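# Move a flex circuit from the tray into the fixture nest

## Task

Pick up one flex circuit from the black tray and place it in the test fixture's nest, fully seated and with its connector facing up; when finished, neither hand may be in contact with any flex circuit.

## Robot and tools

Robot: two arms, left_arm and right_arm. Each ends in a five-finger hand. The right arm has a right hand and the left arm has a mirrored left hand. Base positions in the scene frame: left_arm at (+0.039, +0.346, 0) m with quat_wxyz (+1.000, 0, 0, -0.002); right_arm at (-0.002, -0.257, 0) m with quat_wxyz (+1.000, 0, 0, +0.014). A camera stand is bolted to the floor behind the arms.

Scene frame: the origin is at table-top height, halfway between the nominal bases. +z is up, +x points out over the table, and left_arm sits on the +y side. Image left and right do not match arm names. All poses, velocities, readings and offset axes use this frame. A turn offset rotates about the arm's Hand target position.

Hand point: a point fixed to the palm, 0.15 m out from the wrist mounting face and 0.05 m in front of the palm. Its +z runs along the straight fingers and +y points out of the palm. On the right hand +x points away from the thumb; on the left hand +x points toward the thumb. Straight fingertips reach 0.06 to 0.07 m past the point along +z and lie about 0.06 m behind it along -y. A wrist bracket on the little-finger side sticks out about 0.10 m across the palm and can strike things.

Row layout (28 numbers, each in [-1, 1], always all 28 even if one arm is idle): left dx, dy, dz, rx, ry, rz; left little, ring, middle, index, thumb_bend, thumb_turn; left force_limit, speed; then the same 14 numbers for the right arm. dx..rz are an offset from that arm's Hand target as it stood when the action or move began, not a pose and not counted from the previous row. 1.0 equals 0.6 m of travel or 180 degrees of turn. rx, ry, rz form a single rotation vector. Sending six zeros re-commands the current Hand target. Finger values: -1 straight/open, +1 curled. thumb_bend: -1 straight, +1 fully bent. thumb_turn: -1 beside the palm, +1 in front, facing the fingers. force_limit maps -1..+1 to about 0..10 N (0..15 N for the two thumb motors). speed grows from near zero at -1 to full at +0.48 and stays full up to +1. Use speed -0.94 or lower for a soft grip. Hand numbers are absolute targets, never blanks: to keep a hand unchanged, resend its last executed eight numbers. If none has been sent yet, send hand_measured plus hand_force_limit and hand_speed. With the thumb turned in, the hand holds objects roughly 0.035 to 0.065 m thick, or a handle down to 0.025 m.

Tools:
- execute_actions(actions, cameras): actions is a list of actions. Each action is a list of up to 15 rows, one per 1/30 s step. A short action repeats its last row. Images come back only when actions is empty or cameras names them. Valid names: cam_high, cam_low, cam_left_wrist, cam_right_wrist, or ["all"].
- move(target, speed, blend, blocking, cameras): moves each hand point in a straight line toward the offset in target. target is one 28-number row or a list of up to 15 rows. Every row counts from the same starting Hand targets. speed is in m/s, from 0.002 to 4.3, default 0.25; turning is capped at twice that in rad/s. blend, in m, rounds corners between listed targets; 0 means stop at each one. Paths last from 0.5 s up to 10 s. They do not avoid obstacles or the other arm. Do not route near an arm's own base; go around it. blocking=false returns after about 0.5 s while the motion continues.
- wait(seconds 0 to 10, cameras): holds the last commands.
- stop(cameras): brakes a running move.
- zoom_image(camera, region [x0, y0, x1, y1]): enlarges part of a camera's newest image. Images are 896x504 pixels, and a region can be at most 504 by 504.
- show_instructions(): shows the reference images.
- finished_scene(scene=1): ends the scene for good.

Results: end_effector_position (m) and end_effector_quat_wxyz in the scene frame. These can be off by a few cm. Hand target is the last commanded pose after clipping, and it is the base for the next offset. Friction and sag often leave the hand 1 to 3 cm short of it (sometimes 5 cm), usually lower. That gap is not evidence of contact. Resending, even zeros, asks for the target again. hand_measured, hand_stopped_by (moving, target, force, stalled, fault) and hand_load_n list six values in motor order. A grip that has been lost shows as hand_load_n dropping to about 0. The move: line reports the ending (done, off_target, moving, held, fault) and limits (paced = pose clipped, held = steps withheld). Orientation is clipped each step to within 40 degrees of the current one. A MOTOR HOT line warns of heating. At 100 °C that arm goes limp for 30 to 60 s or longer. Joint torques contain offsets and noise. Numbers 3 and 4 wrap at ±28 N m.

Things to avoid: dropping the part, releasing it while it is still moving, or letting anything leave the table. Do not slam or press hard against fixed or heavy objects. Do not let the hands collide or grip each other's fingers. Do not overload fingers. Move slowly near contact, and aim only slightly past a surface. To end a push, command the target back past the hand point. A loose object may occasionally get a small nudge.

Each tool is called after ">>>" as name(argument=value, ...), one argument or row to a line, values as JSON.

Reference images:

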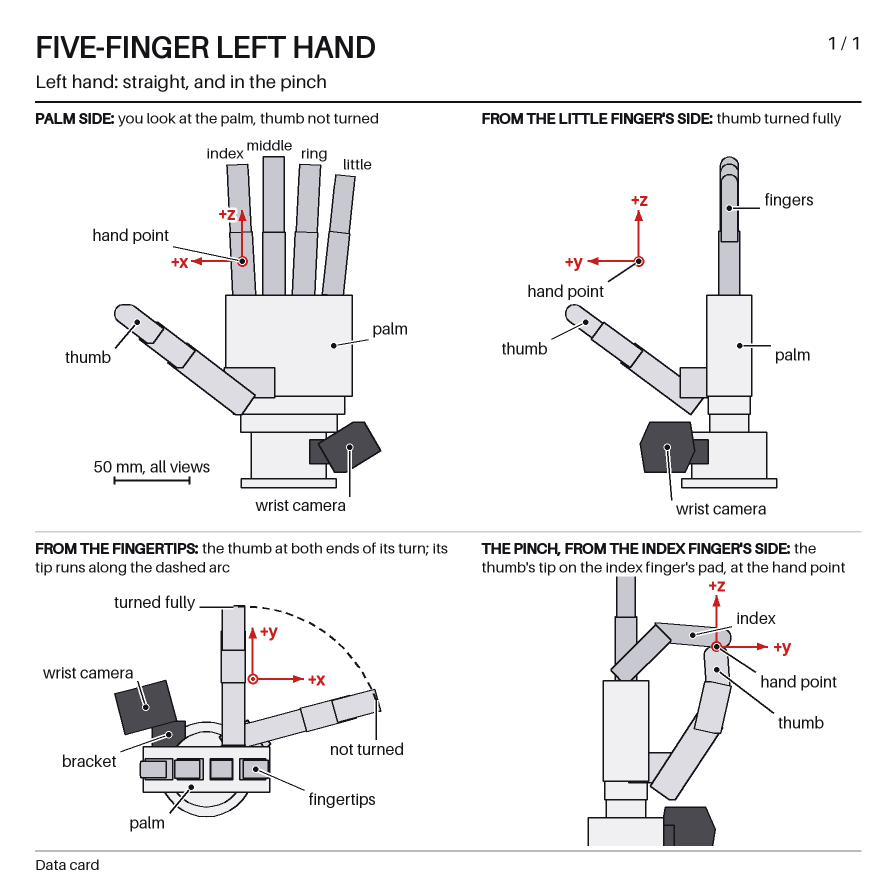

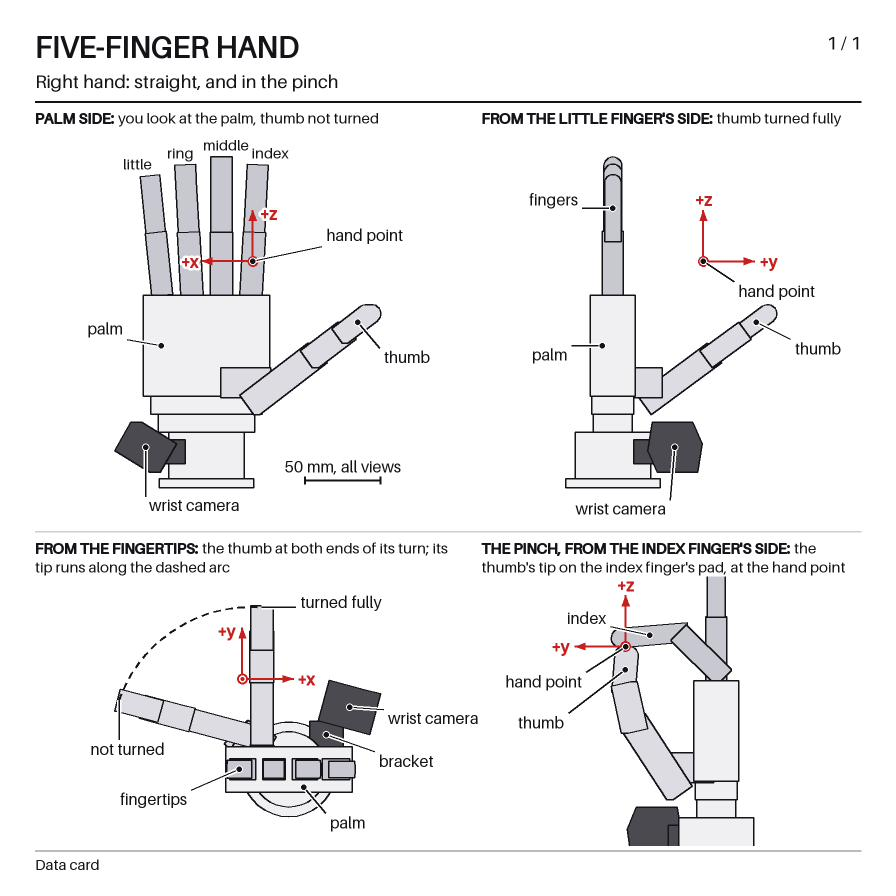

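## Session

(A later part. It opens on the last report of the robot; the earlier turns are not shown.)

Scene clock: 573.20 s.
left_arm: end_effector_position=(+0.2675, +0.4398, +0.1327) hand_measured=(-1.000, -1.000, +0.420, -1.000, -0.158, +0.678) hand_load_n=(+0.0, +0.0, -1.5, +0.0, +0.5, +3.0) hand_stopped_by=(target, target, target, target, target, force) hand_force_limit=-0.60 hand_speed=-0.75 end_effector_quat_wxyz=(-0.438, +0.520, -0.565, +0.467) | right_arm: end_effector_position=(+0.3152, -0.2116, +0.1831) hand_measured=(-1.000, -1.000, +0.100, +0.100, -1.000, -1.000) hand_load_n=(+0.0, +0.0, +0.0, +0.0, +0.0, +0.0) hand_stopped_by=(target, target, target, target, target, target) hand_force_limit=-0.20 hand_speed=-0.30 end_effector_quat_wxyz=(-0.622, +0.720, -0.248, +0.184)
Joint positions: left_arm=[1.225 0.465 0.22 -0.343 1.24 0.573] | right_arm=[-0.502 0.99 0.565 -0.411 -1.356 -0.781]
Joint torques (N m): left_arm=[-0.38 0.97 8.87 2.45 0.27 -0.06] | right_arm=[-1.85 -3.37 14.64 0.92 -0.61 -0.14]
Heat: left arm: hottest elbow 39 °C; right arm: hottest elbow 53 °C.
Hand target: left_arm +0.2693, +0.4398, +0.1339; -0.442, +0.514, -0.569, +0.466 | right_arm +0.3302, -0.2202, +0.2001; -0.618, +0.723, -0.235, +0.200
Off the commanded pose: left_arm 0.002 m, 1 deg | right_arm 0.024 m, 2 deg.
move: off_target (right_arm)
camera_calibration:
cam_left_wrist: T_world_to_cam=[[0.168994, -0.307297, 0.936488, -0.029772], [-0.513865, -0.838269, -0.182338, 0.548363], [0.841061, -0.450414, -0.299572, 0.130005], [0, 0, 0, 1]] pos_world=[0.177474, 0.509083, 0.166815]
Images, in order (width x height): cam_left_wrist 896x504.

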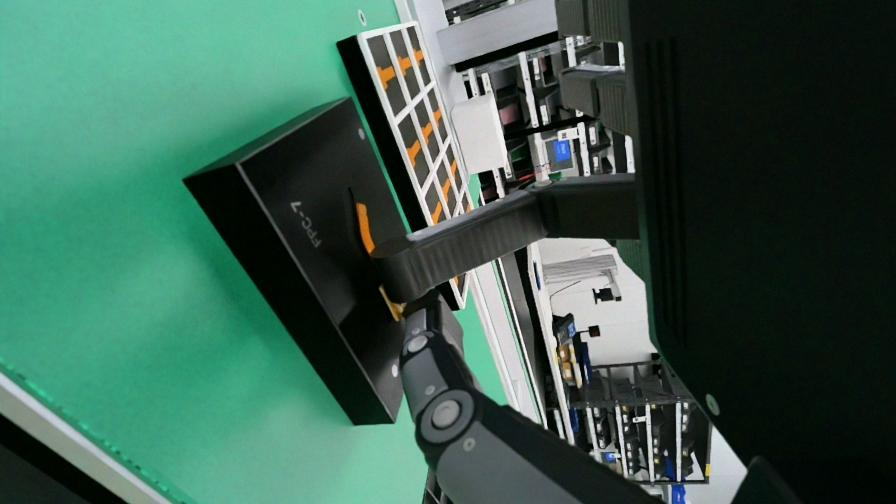

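>>> move(
  target=[0,0,-0.002,0,0,0,-1,-1,0.42,-1,-0.158,0.68,-0.6,-0.75,0,0,0,0,0,0,-1,-1,0.1,0.1,-1,-1,-0.2,-0.3],
  speed=0.02,
  cameras=["cam_left_wrist"],
)

>>> zoom_image(
  camera="cam_left_wrist",
  region=[372, 300, 408, 336],
)

Scene clock: 574.57 s.
left_arm: end_effector_position=(+0.2676, +0.4398, +0.1326) hand_measured=(-1.000, -1.000, +0.420, -1.000, -0.158, +0.678) hand_load_n=(+0.0, +0.0, -1.5, +0.0, +0.5, +3.5) hand_stopped_by=(target, target, target, target, target, force) hand_force_limit=-0.60 hand_speed=-0.75 end_effector_quat_wxyz=(-0.439, +0.520, -0.565, +0.467) | right_arm: end_effector_position=(+0.3152, -0.2116, +0.1831) hand_measured=(-1.000, -1.000, +0.100, +0.100, -1.000, -1.000) hand_load_n=(+0.0, +0.0, +0.0, +0.0, +0.0, +0.0) hand_stopped_by=(target, target, target, target, target, target) hand_force_limit=-0.20 hand_speed=-0.30 end_effector_quat_wxyz=(-0.622, +0.720, -0.248, +0.184)
Joint positions: left_arm=[1.224 0.465 0.218 -0.338 1.24 0.57] | right_arm=[-0.502 0.99 0.565 -0.411 -1.356 -0.781]
Joint torques (N m): left_arm=[-0.32 1.08 8.76 2.44 0.27 -0.02] | right_arm=[-1.79 -3.37 14.65 0.92 -0.61 -0.14]
Heat: left arm: hottest elbow 39 °C; right arm: hottest elbow 53 °C.
Hand target: left_arm +0.2693, +0.4398, +0.1327; -0.442, +0.514, -0.569, +0.466 | right_arm +0.3302, -0.2202, +0.2001; -0.618, +0.723, -0.235, +0.200
Off the commanded pose: left_arm 0.002 m, 1 deg | right_arm 0.024 m, 2 deg.
move: off_target (right_arm)
camera_calibration:
cam_left_wrist: T_world_to_cam=[[0.168087, -0.307797, 0.936487, -0.0291552], [-0.513528, -0.838257, -0.18334, 0.548561], [0.841449, -0.450095, -0.298963, 0.129574], [0, 0, 0, 1]] pos_world=[0.177573, 0.509182, 0.166615]
Images, in order (width x height): cam_left_wrist 896x504.

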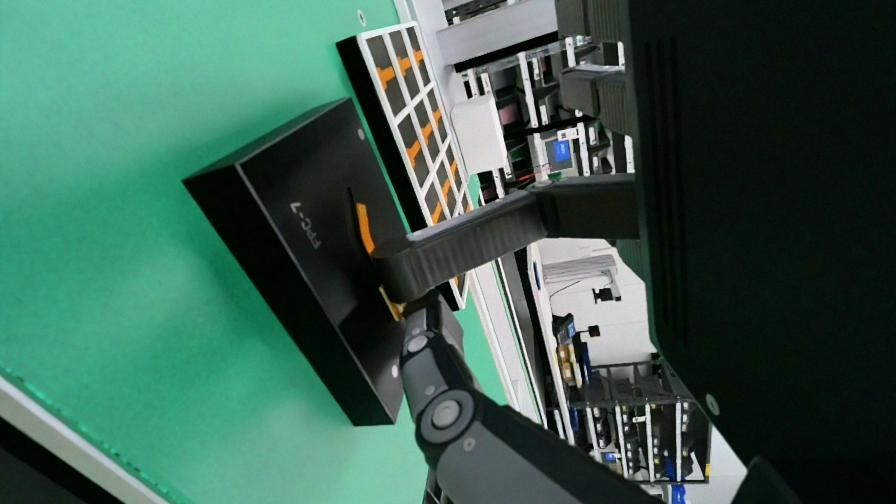

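Scaled by 14.000.

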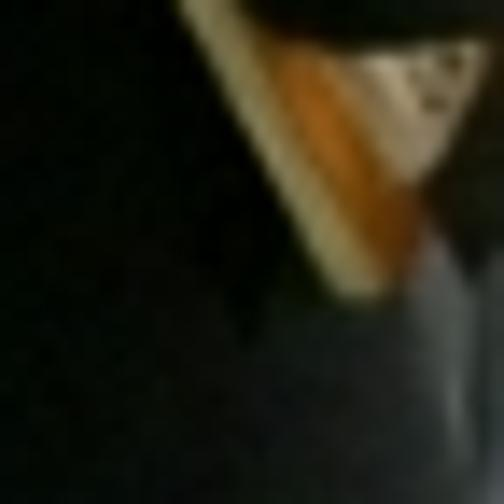

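>>> move(
  target=[-0.003,0.02,0.055,0,0,0,-1,-1,0.42,-1,-0.158,0.68,-0.6,-0.75,0,0,0,0,0,0,-1,-1,0.1,0.1,-1,-1,-0.2,-0.3],
  speed=0.06,
)

Scene clock: 578.27 s.
left_arm: end_effector_position=(+0.2654, +0.4393, +0.1429) hand_measured=(-1.000, -1.000, +0.420, -1.000, -0.158, +0.678) hand_load_n=(+0.0, +0.0, +0.0, +0.0, +0.5, +3.0) hand_stopped_by=(target, target, target, target, target, force) hand_force_limit=-0.60 hand_speed=-0.75 end_effector_quat_wxyz=(-0.426, +0.525, -0.563, +0.475) | right_arm: end_effector_position=(+0.3152, -0.2116, +0.1831) hand_measured=(-1.000, -1.000, +0.100, +0.100, -1.000, -1.000) hand_load_n=(+0.0, +0.0, +0.0, +0.0, +0.0, +0.0) hand_stopped_by=(target, target, target, target, target, target) hand_force_limit=-0.20 hand_speed=-0.30 end_effector_quat_wxyz=(-0.622, +0.720, -0.248, +0.184)
Joint positions: left_arm=[1.24 0.484 0.262 -0.433 1.263 0.614] | right_arm=[-0.502 0.99 0.565 -0.411 -1.356 -0.781]
Joint torques (N m): left_arm=[1.2 1.49 13.64 1.14 0.5 0.08] | right_arm=[-1.85 -3.37 14.64 0.92 -0.61 -0.14]
Heat: left arm: hottest elbow 39 °C; right arm: hottest elbow 53 °C.
Hand target: left_arm +0.2676, +0.4518, +0.1658; -0.442, +0.514, -0.569, +0.466 | right_arm +0.3302, -0.2202, +0.2001; -0.618, +0.723, -0.235, +0.200
Off the commanded pose: left_arm 0.026 m, 2 deg | right_arm 0.024 m, 2 deg.
move: off_target (left_arm, right_arm)

>>> move(
  target=[
    [-0.00217,0.009,-0.02,0,0,0,-1,-1,0.42,-1,-0.158,0.68,-0.6,-0.75,0,0,0,0,0,0,-1,-1,0.1,0.1,-1,-1,-0.2,-0.3],
    [-0.00217,0.00533,-0.046,0,0,0,-1,-1,0.42,-1,-0.158,0.68,-0.6,-0.75,0,0,0,0,0,0,-1,-1,0.1,0.1,-1,-1,-0.2,-0.3],
  ],
  speed=0.03,
  cameras=[],
)

Scene clock: 581.10 s.
left_arm: end_effector_position=(+0.2654, +0.4507, +0.1374) hand_measured=(-1.000, -1.000, +0.420, -1.000, -0.158, +0.678) hand_load_n=(+0.0, +0.0, +0.0, +0.0, +0.5, +3.0) hand_stopped_by=(target, target, target, target, target, force) hand_force_limit=-0.60 hand_speed=-0.75 end_effector_quat_wxyz=(+0.436, -0.517, +0.568, -0.470) | right_arm: end_effector_position=(+0.3152, -0.2116, +0.1831) hand_measured=(-1.000, -1.000, +0.100, +0.100, -1.000, -1.000) hand_load_n=(+0.0, +0.0, +0.0, +0.0, +0.0, -0.5) hand_stopped_by=(target, target, target, target, target, target) hand_force_limit=-0.20 hand_speed=-0.30 end_effector_quat_wxyz=(-0.622, +0.720, -0.248, +0.184)
Joint positions: left_arm=[1.263 0.545 0.262 -0.393 1.281 0.666] | right_arm=[-0.502 0.99 0.565 -0.411 -1.356 -0.781]
Joint torques (N m): left_arm=[0.79 1.26 8.98 2.51 0.4 0.02] | right_arm=[-1.79 -3.37 14.65 0.92 -0.61 -0.14]
Heat: left arm: hottest elbow 39 °C; right arm: hottest elbow 53 °C.
Hand target: left_arm +0.2662, +0.4551, +0.1381; +0.442, -0.514, +0.569, -0.466 | right_arm +0.3302, -0.2202, +0.2001; -0.618, +0.723, -0.235, +0.200
Off the commanded pose: left_arm 0.004 m, 1 deg | right_arm 0.024 m, 2 deg.
move: off_target (right_arm)
No camera images: "cameras" was empty.

>>> move(
  target=[-0.0005,-0.0195,-0.0015,0,0,0,-1,-1,0.42,-1,-0.158,0.68,-0.6,-0.75,0,0,0,0,0,0,-1,-1,0.1,0.1,-1,-1,-0.2,-0.3],
  speed=0.02,
  cameras=["cam_left_wrist"],
)

>>> zoom_image(
  camera="cam_left_wrist",
  region=[330, 185, 400, 265],
)

>>> zoom_image(
  camera="cam_left_wrist",
  region=[372, 300, 408, 336],
)

>>> zoom_image(
  camera="cam_left_wrist",
  region=[354, 262, 394, 302],
)

Scene clock: 582.67 s.
left_arm: end_effector_position=(+0.2639, +0.4429, +0.1337) hand_measured=(-1.000, -1.000, +0.420, -1.000, -0.158, +0.678) hand_load_n=(+0.0, +0.0, -0.5, +0.0, +0.5, +3.0) hand_stopped_by=(target, target, target, target, target, force) hand_force_limit=-0.60 hand_speed=-0.75 end_effector_quat_wxyz=(-0.437, +0.521, -0.565, +0.467) | right_arm: end_effector_position=(+0.3152, -0.2116, +0.1831) hand_measured=(-1.000, -1.000, +0.100, +0.100, -1.000, -1.000) hand_load_n=(+0.0, +0.0, +0.0, +0.0, +0.0, -0.5) hand_stopped_by=(target, target, target, target, target, target) hand_force_limit=-0.20 hand_speed=-0.30 end_effector_quat_wxyz=(-0.622, +0.720, -0.248, +0.184)
Joint positions: left_arm=[1.254 0.487 0.236 -0.393 1.265 0.629] | right_arm=[-0.502 0.99 0.565 -0.411 -1.356 -0.781]
Joint torques (N m): left_arm=[-0.26 0.73 9.29 2.28 0.32 -0.04] | right_arm=[-1.85 -3.37 14.64 0.92 -0.62 -0.14]
Heat: left arm: hottest elbow 39 °C; right arm: hottest elbow 53 °C.
Hand target: left_arm +0.2659, +0.4433, +0.1371; -0.442, +0.514, -0.569, +0.466 | right_arm +0.3302, -0.2202, +0.2001; -0.618, +0.723, -0.235, +0.200
Off the commanded pose: left_arm 0.004 m, 1 deg | right_arm 0.024 m, 2 deg.
move: off_target (right_arm)
camera_calibration:
cam_left_wrist: T_world_to_cam=[[0.169833, -0.305216, 0.937017, -0.0303055], [-0.514281, -0.838536, -0.179925, 0.5493], [0.840638, -0.451333, -0.299378, 0.135214], [0, 0, 0, 1]] pos_world=[0.173975, 0.512385, 0.16771]
Images, in order (width x height): cam_left_wrist 896x504.

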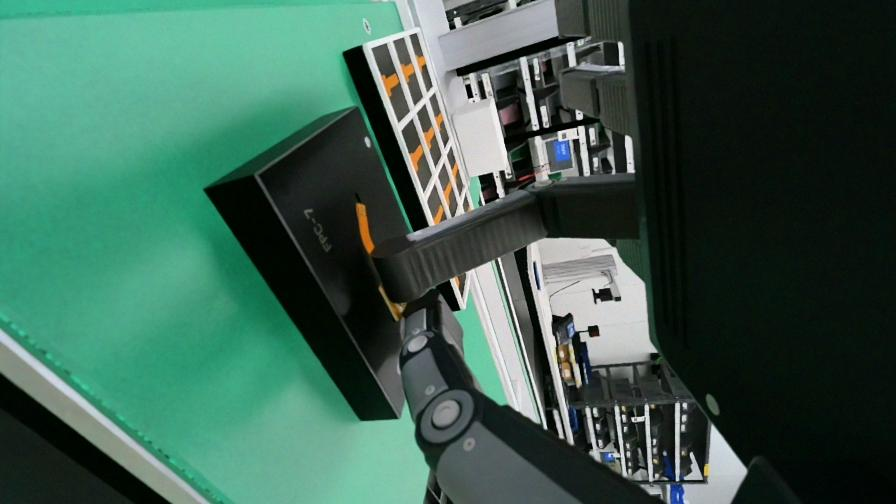

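Scaled by 6.300.

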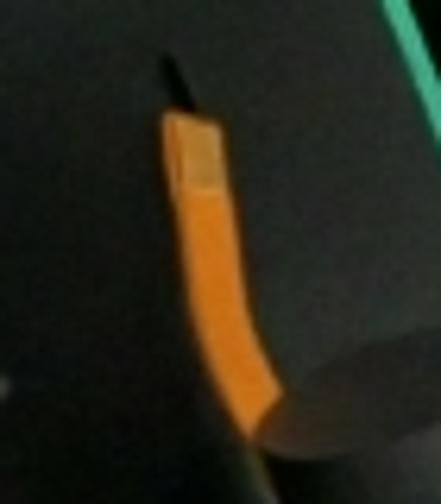

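Scaled by 14.000.

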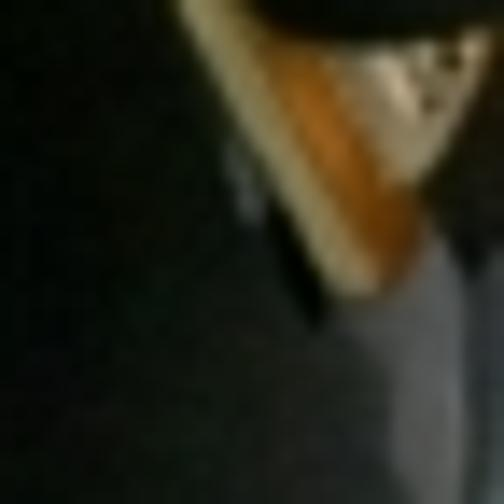

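Scaled by 12.600.

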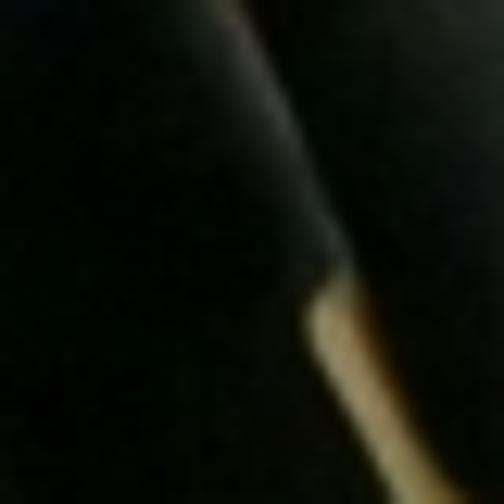

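>>> move(
  target=[0.0011,0.0006,-0.0012,0,0,0,-1,-1,0.42,-1,-0.158,0.68,-0.6,-0.75,0,0,0,0,0,0,-1,-1,0.1,0.1,-1,-1,-0.2,-0.3],
  speed=0.02,
  cameras=["cam_left_wrist"],
)

>>> zoom_image(
  camera="cam_left_wrist",
  region=[372, 300, 408, 336],
)

>>> zoom_image(
  camera="cam_left_wrist",
  region=[354, 262, 394, 302],
)

Scene clock: 584.33 s.
left_arm: end_effector_position=(+0.2644, +0.4430, +0.1339) hand_measured=(-1.000, -1.000, +0.420, -1.000, -0.158, +0.678) hand_load_n=(+0.0, +0.0, -0.5, +0.0, +0.5, +3.0) hand_stopped_by=(target, target, target, target, target, force) hand_force_limit=-0.60 hand_speed=-0.75 end_effector_quat_wxyz=(-0.437, +0.521, -0.565, +0.467) | right_arm: end_effector_position=(+0.3152, -0.2116, +0.1831) hand_measured=(-1.000, -1.000, +0.100, +0.100, -1.000, -1.000) hand_load_n=(+0.0, +0.0, +0.0, +0.0, +0.0, -0.5) hand_stopped_by=(target, target, target, target, target, target) hand_force_limit=-0.20 hand_speed=-0.30 end_effector_quat_wxyz=(-0.622, +0.720, -0.248, +0.184)
Joint positions: left_arm=[1.251 0.487 0.236 -0.388 1.262 0.624] | right_arm=[-0.502 0.99 0.565 -0.411 -1.356 -0.781]
Joint torques (N m): left_arm=[-0.26 0.97 9.05 2.32 0.32 -0.06] | right_arm=[-1.79 -3.37 14.64 0.92 -0.62 -0.14]
Heat: left arm: hottest elbow 39 °C; right arm: hottest elbow 53 °C.
Hand target: left_arm +0.2666, +0.4437, +0.1364; -0.442, +0.514, -0.569, +0.466 | right_arm +0.3302, -0.2202, +0.2001; -0.618, +0.723, -0.235, +0.200
Off the commanded pose: left_arm 0.003 m, 1 deg | right_arm 0.024 m, 2 deg.
move: off_target (right_arm)
camera_calibration:
cam_left_wrist: T_world_to_cam=[[0.170113, -0.305156, 0.936985, -0.0307155], [-0.514211, -0.838614, -0.179762, 0.549695], [0.840624, -0.451228, -0.299574, 0.134911], [0, 0, 0, 1]] pos_world=[0.174475, 0.512485, 0.16801]
Images, in order (width x height): cam_left_wrist 896x504.

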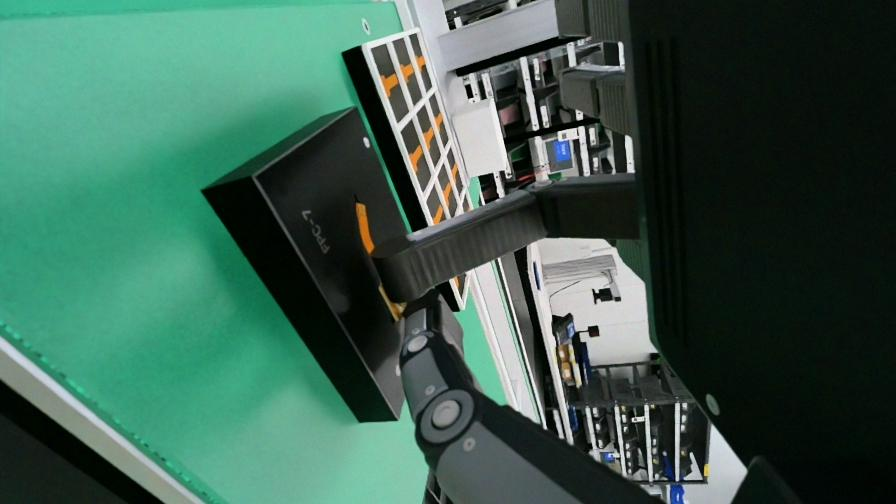

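Scaled by 14.000.

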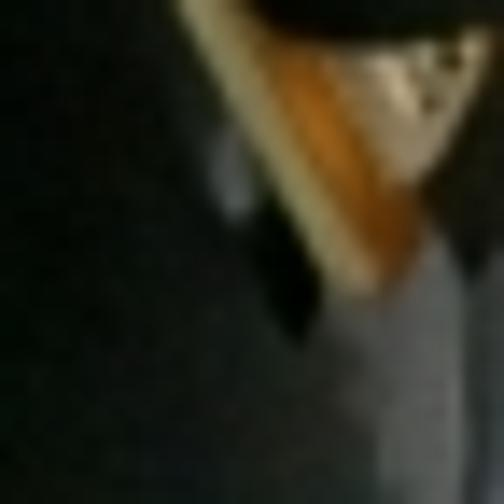

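Scaled by 12.600.

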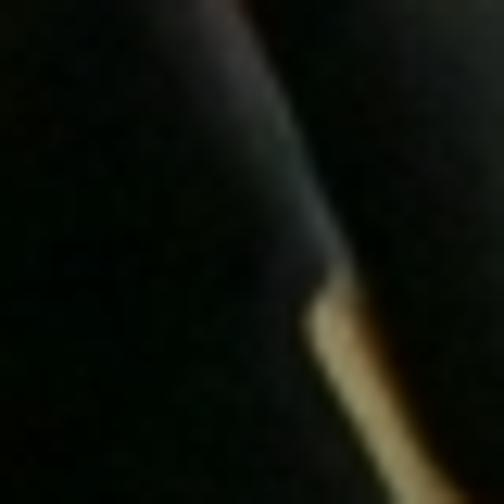

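>>> move(
  target=[0.0004,0.0009,-0.0024,0,0,0,-1,-1,0.42,-1,-0.158,0.68,-0.6,-0.75,0,0,0,0,0,0,-1,-1,0.1,0.1,-1,-1,-0.2,-0.3],
  speed=0.02,
  cameras=["cam_left_wrist"],
)

>>> zoom_image(
  camera="cam_left_wrist",
  region=[372, 300, 408, 336],
)

>>> zoom_image(
  camera="cam_left_wrist",
  region=[354, 262, 394, 302],
)

Scene clock: 585.47 s.
left_arm: end_effector_position=(+0.2645, +0.4431, +0.1324) hand_measured=(-1.000, -1.000, +0.420, -1.000, -0.158, +0.678) hand_load_n=(+0.0, -0.5, -0.5, +0.0, +0.5, +3.0) hand_stopped_by=(target, target, target, target, target, force) hand_force_limit=-0.60 hand_speed=-0.75 end_effector_quat_wxyz=(-0.438, +0.520, -0.565, +0.466) | right_arm: end_effector_position=(+0.3152, -0.2116, +0.1831) hand_measured=(-1.000, -1.000, +0.100, +0.100, -1.000, -1.000) hand_load_n=(+0.0, +0.0, +0.0, +0.0, +0.0, -0.5) hand_stopped_by=(target, target, target, target, target, target) hand_force_limit=-0.20 hand_speed=-0.30 end_effector_quat_wxyz=(-0.622, +0.720, -0.248, +0.184)
Joint positions: left_arm=[1.251 0.487 0.231 -0.379 1.262 0.622] | right_arm=[-0.502 0.99 0.565 -0.411 -1.356 -0.781]
Joint torques (N m): left_arm=[-0.38 1.2 9.21 2.47 0.32 -0.11] | right_arm=[-1.85 -3.37 14.64 0.92 -0.62 -0.14]
Heat: left arm: hottest elbow 39 °C; right arm: hottest elbow 53 °C.
Hand target: left_arm +0.2668, +0.4442, +0.1350; -0.442, +0.514, -0.569, +0.466 | right_arm +0.3302, -0.2202, +0.2001; -0.618, +0.723, -0.235, +0.200
Off the commanded pose: left_arm 0.004 m, 1 deg | right_arm 0.024 m, 2 deg.
move: off_target (right_arm)
camera_calibration:
cam_left_wrist: T_world_to_cam=[[0.16921, -0.307885, 0.936256, -0.0276704], [-0.513982, -0.838115, -0.182719, 0.549538], [0.840946, -0.4503, -0.300065, 0.133969], [0, 0, 0, 1]] pos_world=[0.174474, 0.512383, 0.166517]
Images, in order (width x height): cam_left_wrist 896x504.

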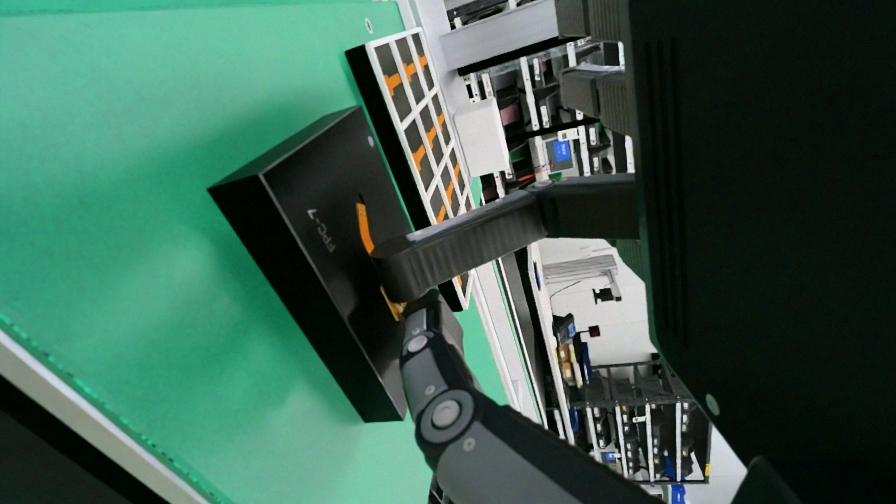

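Scaled by 14.000.

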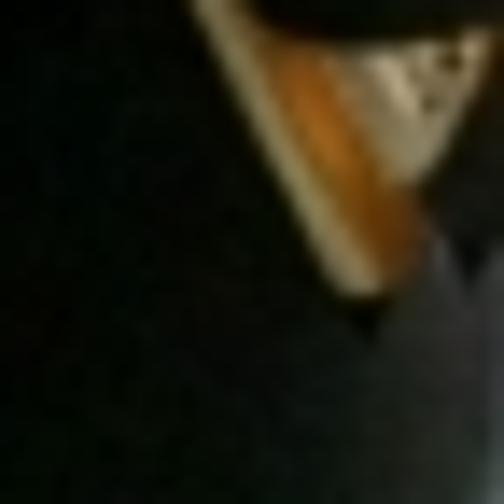

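Scaled by 12.600.

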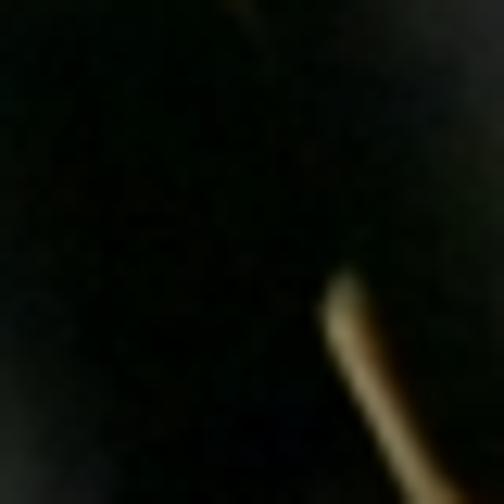

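>>> move(
  target=[0.0002,0.0004,-0.0015,0,0,0,-1,-1,0.42,-1,-0.158,0.68,-0.6,-0.75,0,0,0,0,0,0,-1,-1,0.1,0.1,-1,-1,-0.2,-0.3],
  speed=0.02,
  cameras=["cam_left_wrist"],
)

>>> zoom_image(
  camera="cam_left_wrist",
  region=[372, 300, 408, 336],
)

>>> zoom_image(
  camera="cam_left_wrist",
  region=[354, 262, 394, 302],
)

>>> zoom_image(
  camera="cam_left_wrist",
  region=[330, 185, 400, 265],
)

Scene clock: 586.90 s.
left_arm: end_effector_position=(+0.2648, +0.4438, +0.1329) hand_measured=(-1.000, -1.000, +0.420, -1.000, -0.158, +0.678) hand_load_n=(-0.5, +0.0, -0.5, -0.5, +0.5, +3.5) hand_stopped_by=(target, target, target, target, target, force) hand_force_limit=-0.60 hand_speed=-0.75 end_effector_quat_wxyz=(-0.440, +0.519, -0.566, +0.465) | right_arm: end_effector_position=(+0.3152, -0.2116, +0.1831) hand_measured=(-1.000, -1.000, +0.100, +0.100, -1.000, -1.000) hand_load_n=(+0.0, +0.0, +0.0, +0.0, +0.0, +0.0) hand_stopped_by=(target, target, target, target, target, target) hand_force_limit=-0.20 hand_speed=-0.30 end_effector_quat_wxyz=(-0.622, +0.720, -0.248, +0.184)
Joint positions: left_arm=[1.251 0.487 0.231 -0.372 1.261 0.622] | right_arm=[-0.502 0.99 0.565 -0.411 -1.356 -0.781]
Joint torques (N m): left_arm=[-0.38 1.49 9.03 2.33 0.32 -0.09] | right_arm=[-1.85 -3.37 14.64 0.92 -0.62 -0.15]
Heat: left arm: hottest elbow 39 °C; right arm: hottest elbow 53 °C.
Hand target: left_arm +0.2669, +0.4445, +0.1341; +0.442, -0.514, +0.569, -0.466 | right_arm +0.3302, -0.2202, +0.2001; -0.618, +0.723, -0.235, +0.200
Off the commanded pose: left_arm 0.003 m, 1 deg | right_arm 0.024 m, 2 deg.
move: off_target (right_arm)
camera_calibration:
cam_left_wrist: T_world_to_cam=[[0.167623, -0.312686, 0.934949, -0.0252284], [-0.513651, -0.837173, -0.187895, 0.550595], [0.841466, -0.448741, -0.300941, 0.13354], [0, 0, 0, 1]] pos_world=[0.174673, 0.512979, 0.167229]
Images, in order (width x height): cam_left_wrist 896x504.

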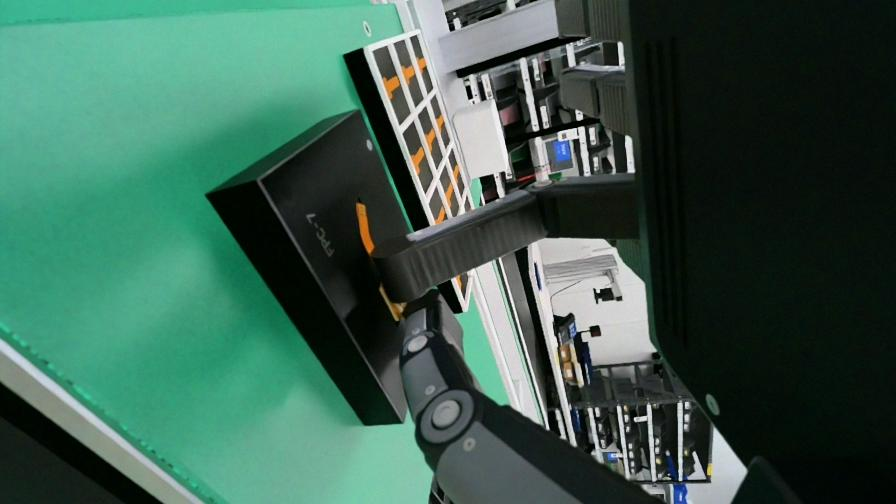

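Scaled by 14.000.

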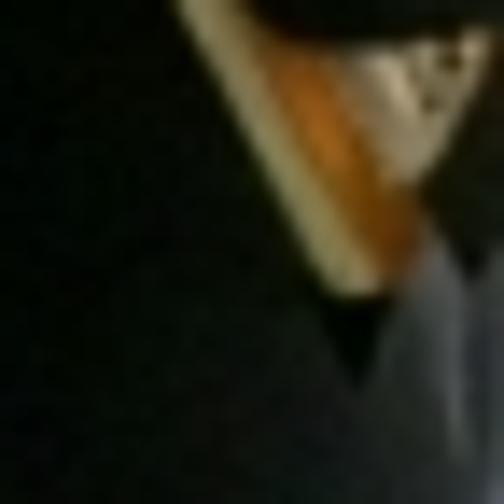

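Scaled by 12.600.

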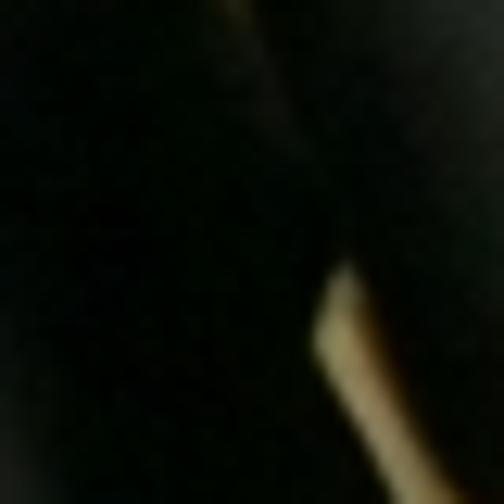

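Scaled by 6.300.

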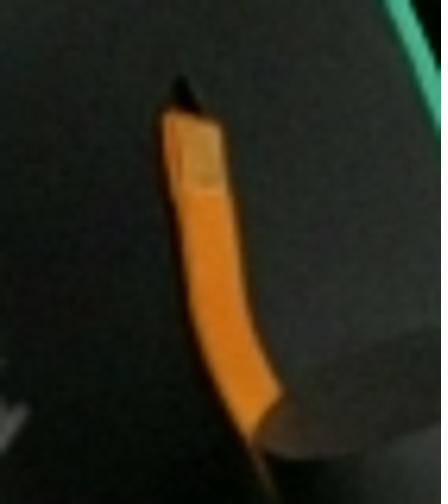

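>>> move(
  target=[-0.0004,-0.0011,-0.0020,0,0,0,-1,-1,0.42,-1,-0.158,0.68,-0.6,-0.75,0,0,0,0,0,0,-1,-1,0.1,0.1,-1,-1,-0.2,-0.3],
  speed=0.02,
  cameras=["cam_left_wrist"],
)

>>> zoom_image(
  camera="cam_left_wrist",
  region=[372, 300, 408, 336],
)

>>> zoom_image(
  camera="cam_left_wrist",
  region=[354, 262, 394, 302],
)

>>> zoom_image(
  camera="cam_left_wrist",
  region=[330, 185, 400, 265],
)

Scene clock: 588.23 s.
left_arm: end_effector_position=(+0.2647, +0.4432, +0.1317) hand_measured=(-1.000, -1.000, +0.420, -1.000, -0.158, +0.678) hand_load_n=(+0.0, +0.0, -0.5, +0.0, +1.0, +3.0) hand_stopped_by=(target, target, target, target, target, force) hand_force_limit=-0.60 hand_speed=-0.75 end_effector_quat_wxyz=(-0.439, +0.519, -0.566, +0.466) | right_arm: end_effector_position=(+0.3152, -0.2116, +0.1831) hand_measured=(-1.000, -1.000, +0.100, +0.100, -1.000, -1.000) hand_load_n=(+0.0, +0.0, +0.0, +0.0, +0.0, -0.5) hand_stopped_by=(target, target, target, target, target, target) hand_force_limit=-0.20 hand_speed=-0.30 end_effector_quat_wxyz=(-0.622, +0.720, -0.248, +0.184)
Joint positions: left_arm=[1.25 0.487 0.228 -0.371 1.261 0.621] | right_arm=[-0.502 0.99 0.565 -0.411 -1.356 -0.781]
Joint torques (N m): left_arm=[-0.15 1.26 9.02 2.5 0.3 -0.08] | right_arm=[-1.79 -3.37 14.65 0.92 -0.62 -0.14]
Heat: left arm: hottest elbow 39 °C; right arm: hottest elbow 53 °C.
Hand target: left_arm +0.2667, +0.4437, +0.1329; -0.442, +0.514, -0.569, +0.466 | right_arm +0.3302, -0.2202, +0.2001; -0.618, +0.723, -0.235, +0.200
Off the commanded pose: left_arm 0.002 m, 1 deg | right_arm 0.024 m, 2 deg.
move: off_target (right_arm)
camera_calibration:
cam_left_wrist: T_world_to_cam=[[0.168039, -0.310656, 0.935551, -0.0253597], [-0.513817, -0.837534, -0.18582, 0.549751], [0.841282, -0.449477, -0.300359, 0.13332], [0, 0, 0, 1]] pos_world=[0.174574, 0.512481, 0.165924]
Images, in order (width x height): cam_left_wrist 896x504.

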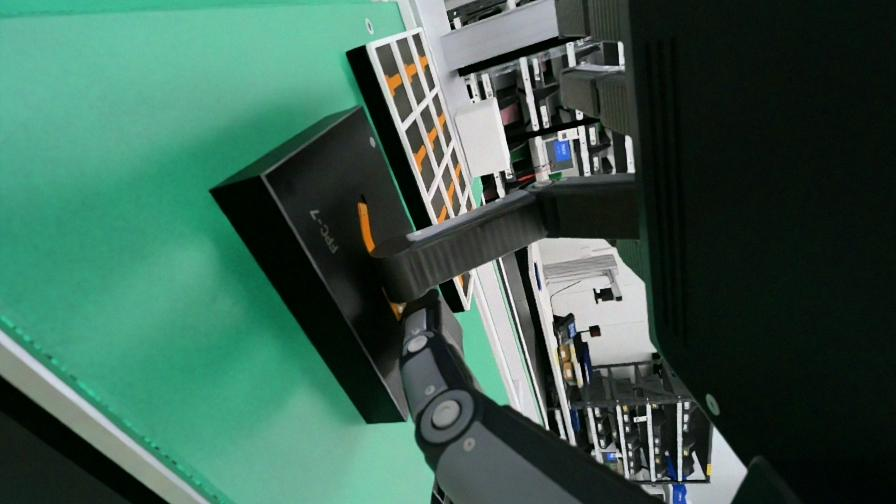

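Scaled by 14.000.

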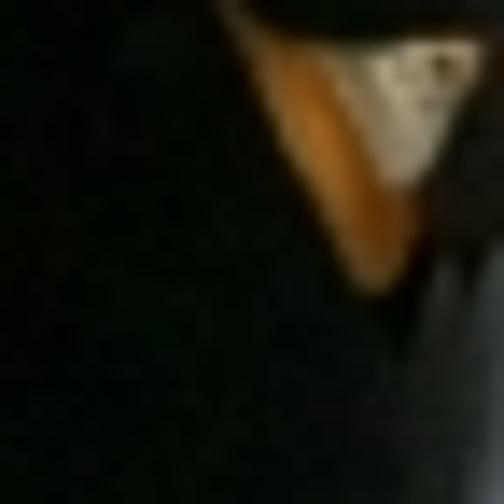

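Scaled by 12.600.

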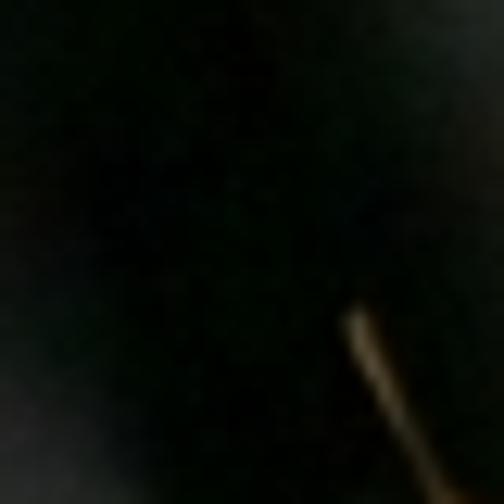

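Scaled by 6.300.

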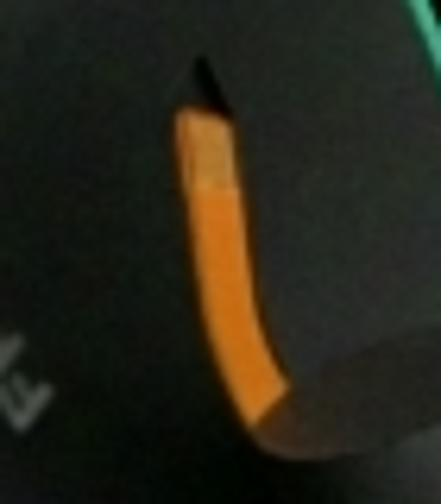

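>>> move(
  target=[-0.0002,-0.0003,-0.0018,0,0,0,-1,-1,0.42,-1,-0.158,0.68,-0.6,-0.75,0,0,0,0,0,0,-1,-1,0.1,0.1,-1,-1,-0.2,-0.3],
  speed=0.02,
  cameras=["cam_left_wrist"],
)

>>> zoom_image(
  camera="cam_left_wrist",
  region=[372, 300, 408, 336],
)

>>> zoom_image(
  camera="cam_left_wrist",
  region=[354, 262, 394, 302],
)

>>> zoom_image(
  camera="cam_left_wrist",
  region=[330, 185, 400, 265],
)

Scene clock: 589.60 s.
left_arm: end_effector_position=(+0.2648, +0.4433, +0.1314) hand_measured=(-1.000, -1.000, +0.420, -1.000, -0.158, +0.678) hand_load_n=(-0.5, +0.0, -1.0, +0.0, +1.5, +3.0) hand_stopped_by=(target, target, target, target, target, force) hand_force_limit=-0.60 hand_speed=-0.75 end_effector_quat_wxyz=(-0.440, +0.519, -0.566, +0.466) | right_arm: end_effector_position=(+0.3152, -0.2116, +0.1831) hand_measured=(-1.000, -1.000, +0.100, +0.100, -1.000, -1.000) hand_load_n=(-0.5, +0.0, +0.0, +0.0, +0.0, -0.5) hand_stopped_by=(target, target, target, target, target, target) hand_force_limit=-0.20 hand_speed=-0.30 end_effector_quat_wxyz=(-0.622, +0.720, -0.248, +0.184)
Joint positions: left_arm=[1.25 0.487 0.226 -0.366 1.261 0.619] | right_arm=[-0.502 0.99 0.565 -0.411 -1.356 -0.781]
Joint torques (N m): left_arm=[-0.32 1.08 8.92 2.44 0.32 -0.03] | right_arm=[-1.79 -3.37 14.64 0.92 -0.62 -0.14]
Heat: left arm: hottest elbow 39 °C; right arm: hottest elbow 53 °C.
Hand target: left_arm +0.2666, +0.4436, +0.1319; -0.442, +0.514, -0.569, +0.466 | right_arm +0.3302, -0.2202, +0.2001; -0.618, +0.723, -0.235, +0.200
Off the commanded pose: left_arm 0.002 m, 1 deg | right_arm 0.024 m, 2 deg.
move: off_target (right_arm)
camera_calibration:
cam_left_wrist: T_world_to_cam=[[0.167468, -0.311179, 0.93548, -0.024717], [-0.513432, -0.837575, -0.186698, 0.549844], [0.84163, -0.44904, -0.300037, 0.132808], [0, 0, 0, 1]] pos_world=[0.174672, 0.51248, 0.165624]
Images, in order (width x height): cam_left_wrist 896x504.

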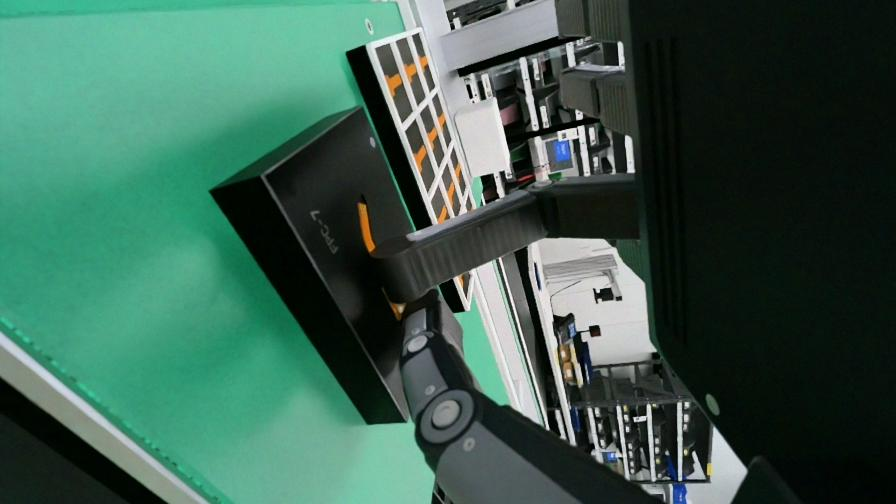

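Scaled by 14.000.

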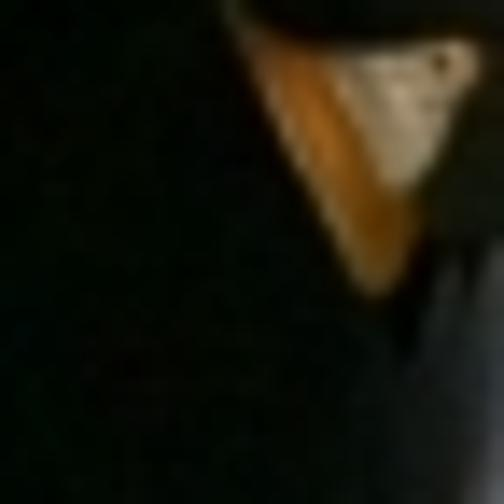

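Scaled by 12.600.

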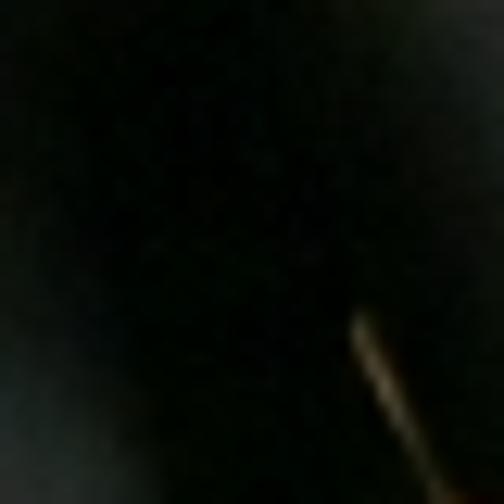

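Scaled by 6.300.

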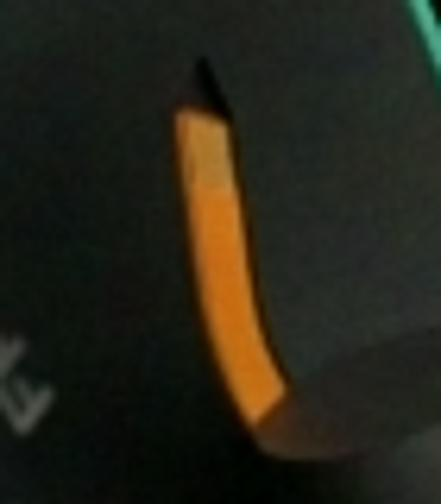

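>>> move(
  target=[0,0,0,0,0,0,-1,-1,0.42,-1,-0.158,0.60,-0.6,-0.85,0,0,0,0,0,0,-1,-1,0.1,0.1,-1,-1,-0.2,-0.3],
  speed=0.02,
  cameras=["cam_left_wrist"],
)

>>> zoom_image(
  camera="cam_left_wrist",
  region=[372, 290, 422, 340],
)

>>> zoom_image(
  camera="cam_left_wrist",
  region=[330, 185, 400, 265],
)

Scene clock: 590.77 s.
left_arm: end_effector_position=(+0.2648, +0.4434, +0.1315) hand_measured=(-1.000, -1.000, +0.420, -1.000, -0.158, +0.600) hand_load_n=(+0.0, +0.0, -0.5, +0.0, +0.0, +0.0) hand_stopped_by=(target, target, target, target, target, target) hand_force_limit=-0.60 hand_speed=-0.85 end_effector_quat_wxyz=(-0.440, +0.519, -0.566, +0.466) | right_arm: end_effector_position=(+0.3152, -0.2116, +0.1831) hand_measured=(-1.000, -1.000, +0.100, +0.100, -1.000, -1.000) hand_load_n=(+0.0, -0.5, +0.0, +0.0, +0.0, +0.0) hand_stopped_by=(target, target, target, target, target, target) hand_force_limit=-0.20 hand_speed=-0.30 end_effector_quat_wxyz=(-0.622, +0.720, -0.248, +0.184)
Joint positions: left_arm=[1.25 0.487 0.226 -0.365 1.261 0.618] | right_arm=[-0.502 0.99 0.565 -0.411 -1.356 -0.781]
Joint torques (N m): left_arm=[-0.26 1.32 8.94 2.43 0.32 -0.04] | right_arm=[-1.79 -3.37 14.65 0.92 -0.62 -0.14]
Heat: left arm: hottest elbow 39 °C; right arm: hottest elbow 53 °C.
Hand target: left_arm +0.2666, +0.4436, +0.1319; -0.442, +0.514, -0.569, +0.466 | right_arm +0.3302, -0.2202, +0.2001; -0.618, +0.723, -0.235, +0.200
Off the commanded pose: left_arm 0.002 m, 1 deg | right_arm 0.024 m, 2 deg.
move: off_target (right_arm)
camera_calibration:
cam_left_wrist: T_world_to_cam=[[0.16714, -0.311851, 0.935314, -0.0243517], [-0.513297, -0.837477, -0.187505, 0.550007], [0.841778, -0.448755, -0.300048, 0.132713], [0, 0, 0, 1]] pos_world=[0.174672, 0.51258, 0.165726]
Images, in order (width x height): cam_left_wrist 896x504.

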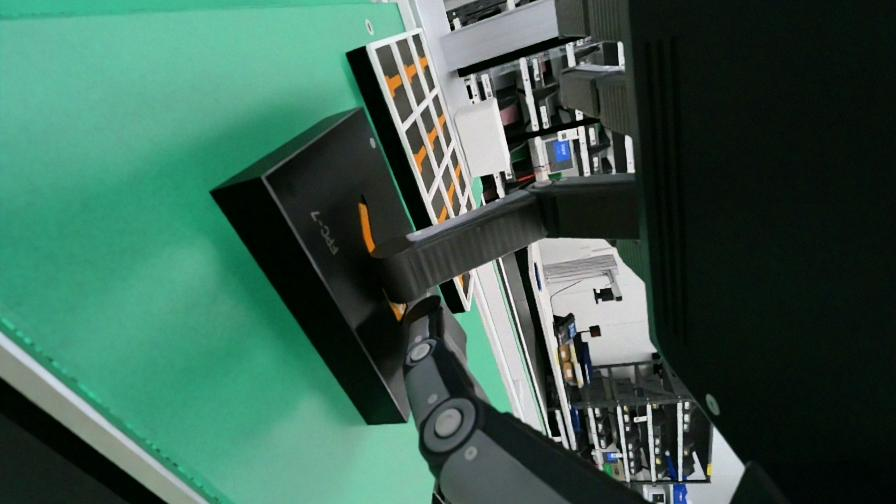

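Scaled by 10.080.

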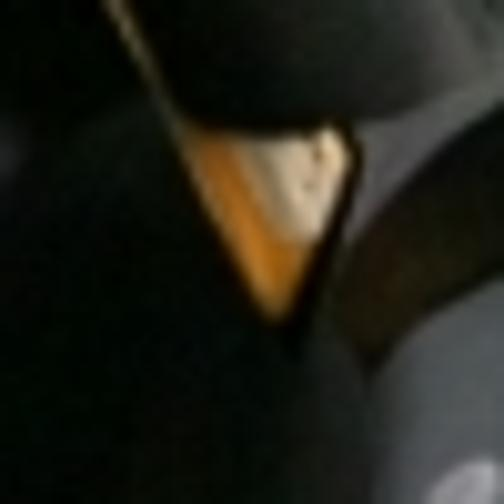

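Scaled by 6.300.

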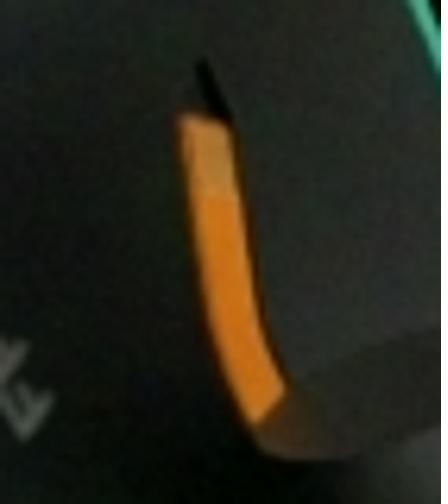

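>>> move(
  target=[0,0,0,0,0,0,-1,-1,0.42,-1,-0.158,0.48,-0.6,-0.75,0,0,0,0,0,0,-1,-1,0.1,0.1,-1,-1,-0.2,-0.3],
  speed=0.02,
  cameras=["cam_left_wrist"],
)

>>> zoom_image(
  camera="cam_left_wrist",
  region=[372, 290, 422, 340],
)

Scene clock: 591.53 s.
left_arm: end_effector_position=(+0.2648, +0.4434, +0.1315) hand_measured=(-1.000, -1.000, +0.420, -1.000, -0.158, +0.480) hand_load_n=(-0.5, +0.0, -0.5, +0.0, +0.0, +0.0) hand_stopped_by=(target, target, target, target, target, target) hand_force_limit=-0.60 hand_speed=-0.75 end_effector_quat_wxyz=(-0.440, +0.519, -0.566, +0.466) | right_arm: end_effector_position=(+0.3152, -0.2116, +0.1831) hand_measured=(-1.000, -1.000, +0.100, +0.100, -1.000, -1.000) hand_load_n=(+0.0, +0.0, +0.0, +0.0, -0.5, -0.5) hand_stopped_by=(target, target, target, target, target, target) hand_force_limit=-0.20 hand_speed=-0.30 end_effector_quat_wxyz=(-0.622, +0.720, -0.248, +0.184)
Joint positions: left_arm=[1.25 0.487 0.226 -0.365 1.261 0.618] | right_arm=[-0.502 0.99 0.565 -0.411 -1.356 -0.781]
Joint torques (N m): left_arm=[-0.32 1.38 8.91 2.41 0.32 -0.05] | right_arm=[-1.85 -3.37 14.64 0.92 -0.62 -0.15]
Heat: left arm: hottest elbow 39 °C; right arm: hottest elbow 53 °C.
Hand target: left_arm +0.2666, +0.4436, +0.1319; -0.442, +0.514, -0.569, +0.466 | right_arm +0.3302, -0.2202, +0.2001; -0.618, +0.723, -0.235, +0.200
Off the commanded pose: left_arm 0.002 m, 1 deg | right_arm 0.024 m, 2 deg.
move: off_target (right_arm)
camera_calibration:
cam_left_wrist: T_world_to_cam=[[0.16714, -0.311851, 0.935314, -0.0243517], [-0.513297, -0.837477, -0.187505, 0.550007], [0.841778, -0.448755, -0.300048, 0.132713], [0, 0, 0, 1]] pos_world=[0.174672, 0.51258, 0.165726]
Images, in order (width x height): cam_left_wrist 896x504.

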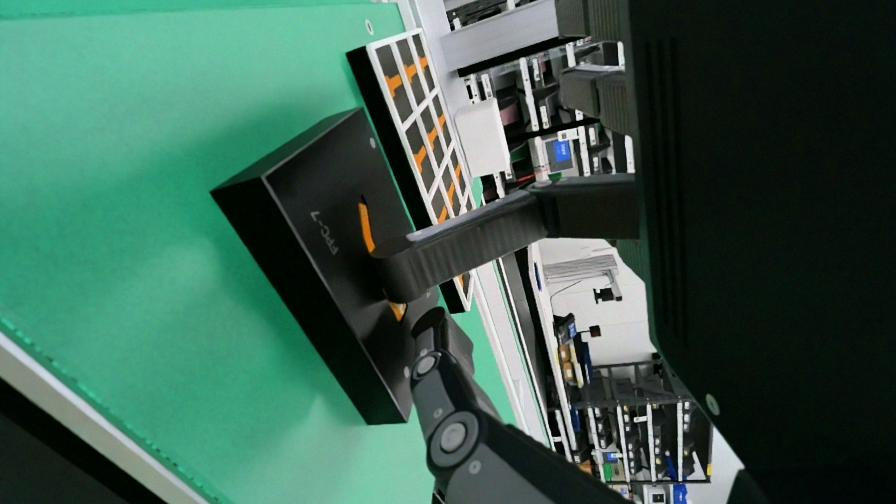

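Scaled by 10.080.

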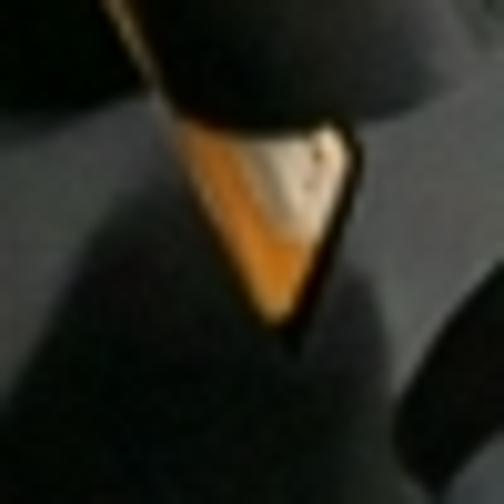

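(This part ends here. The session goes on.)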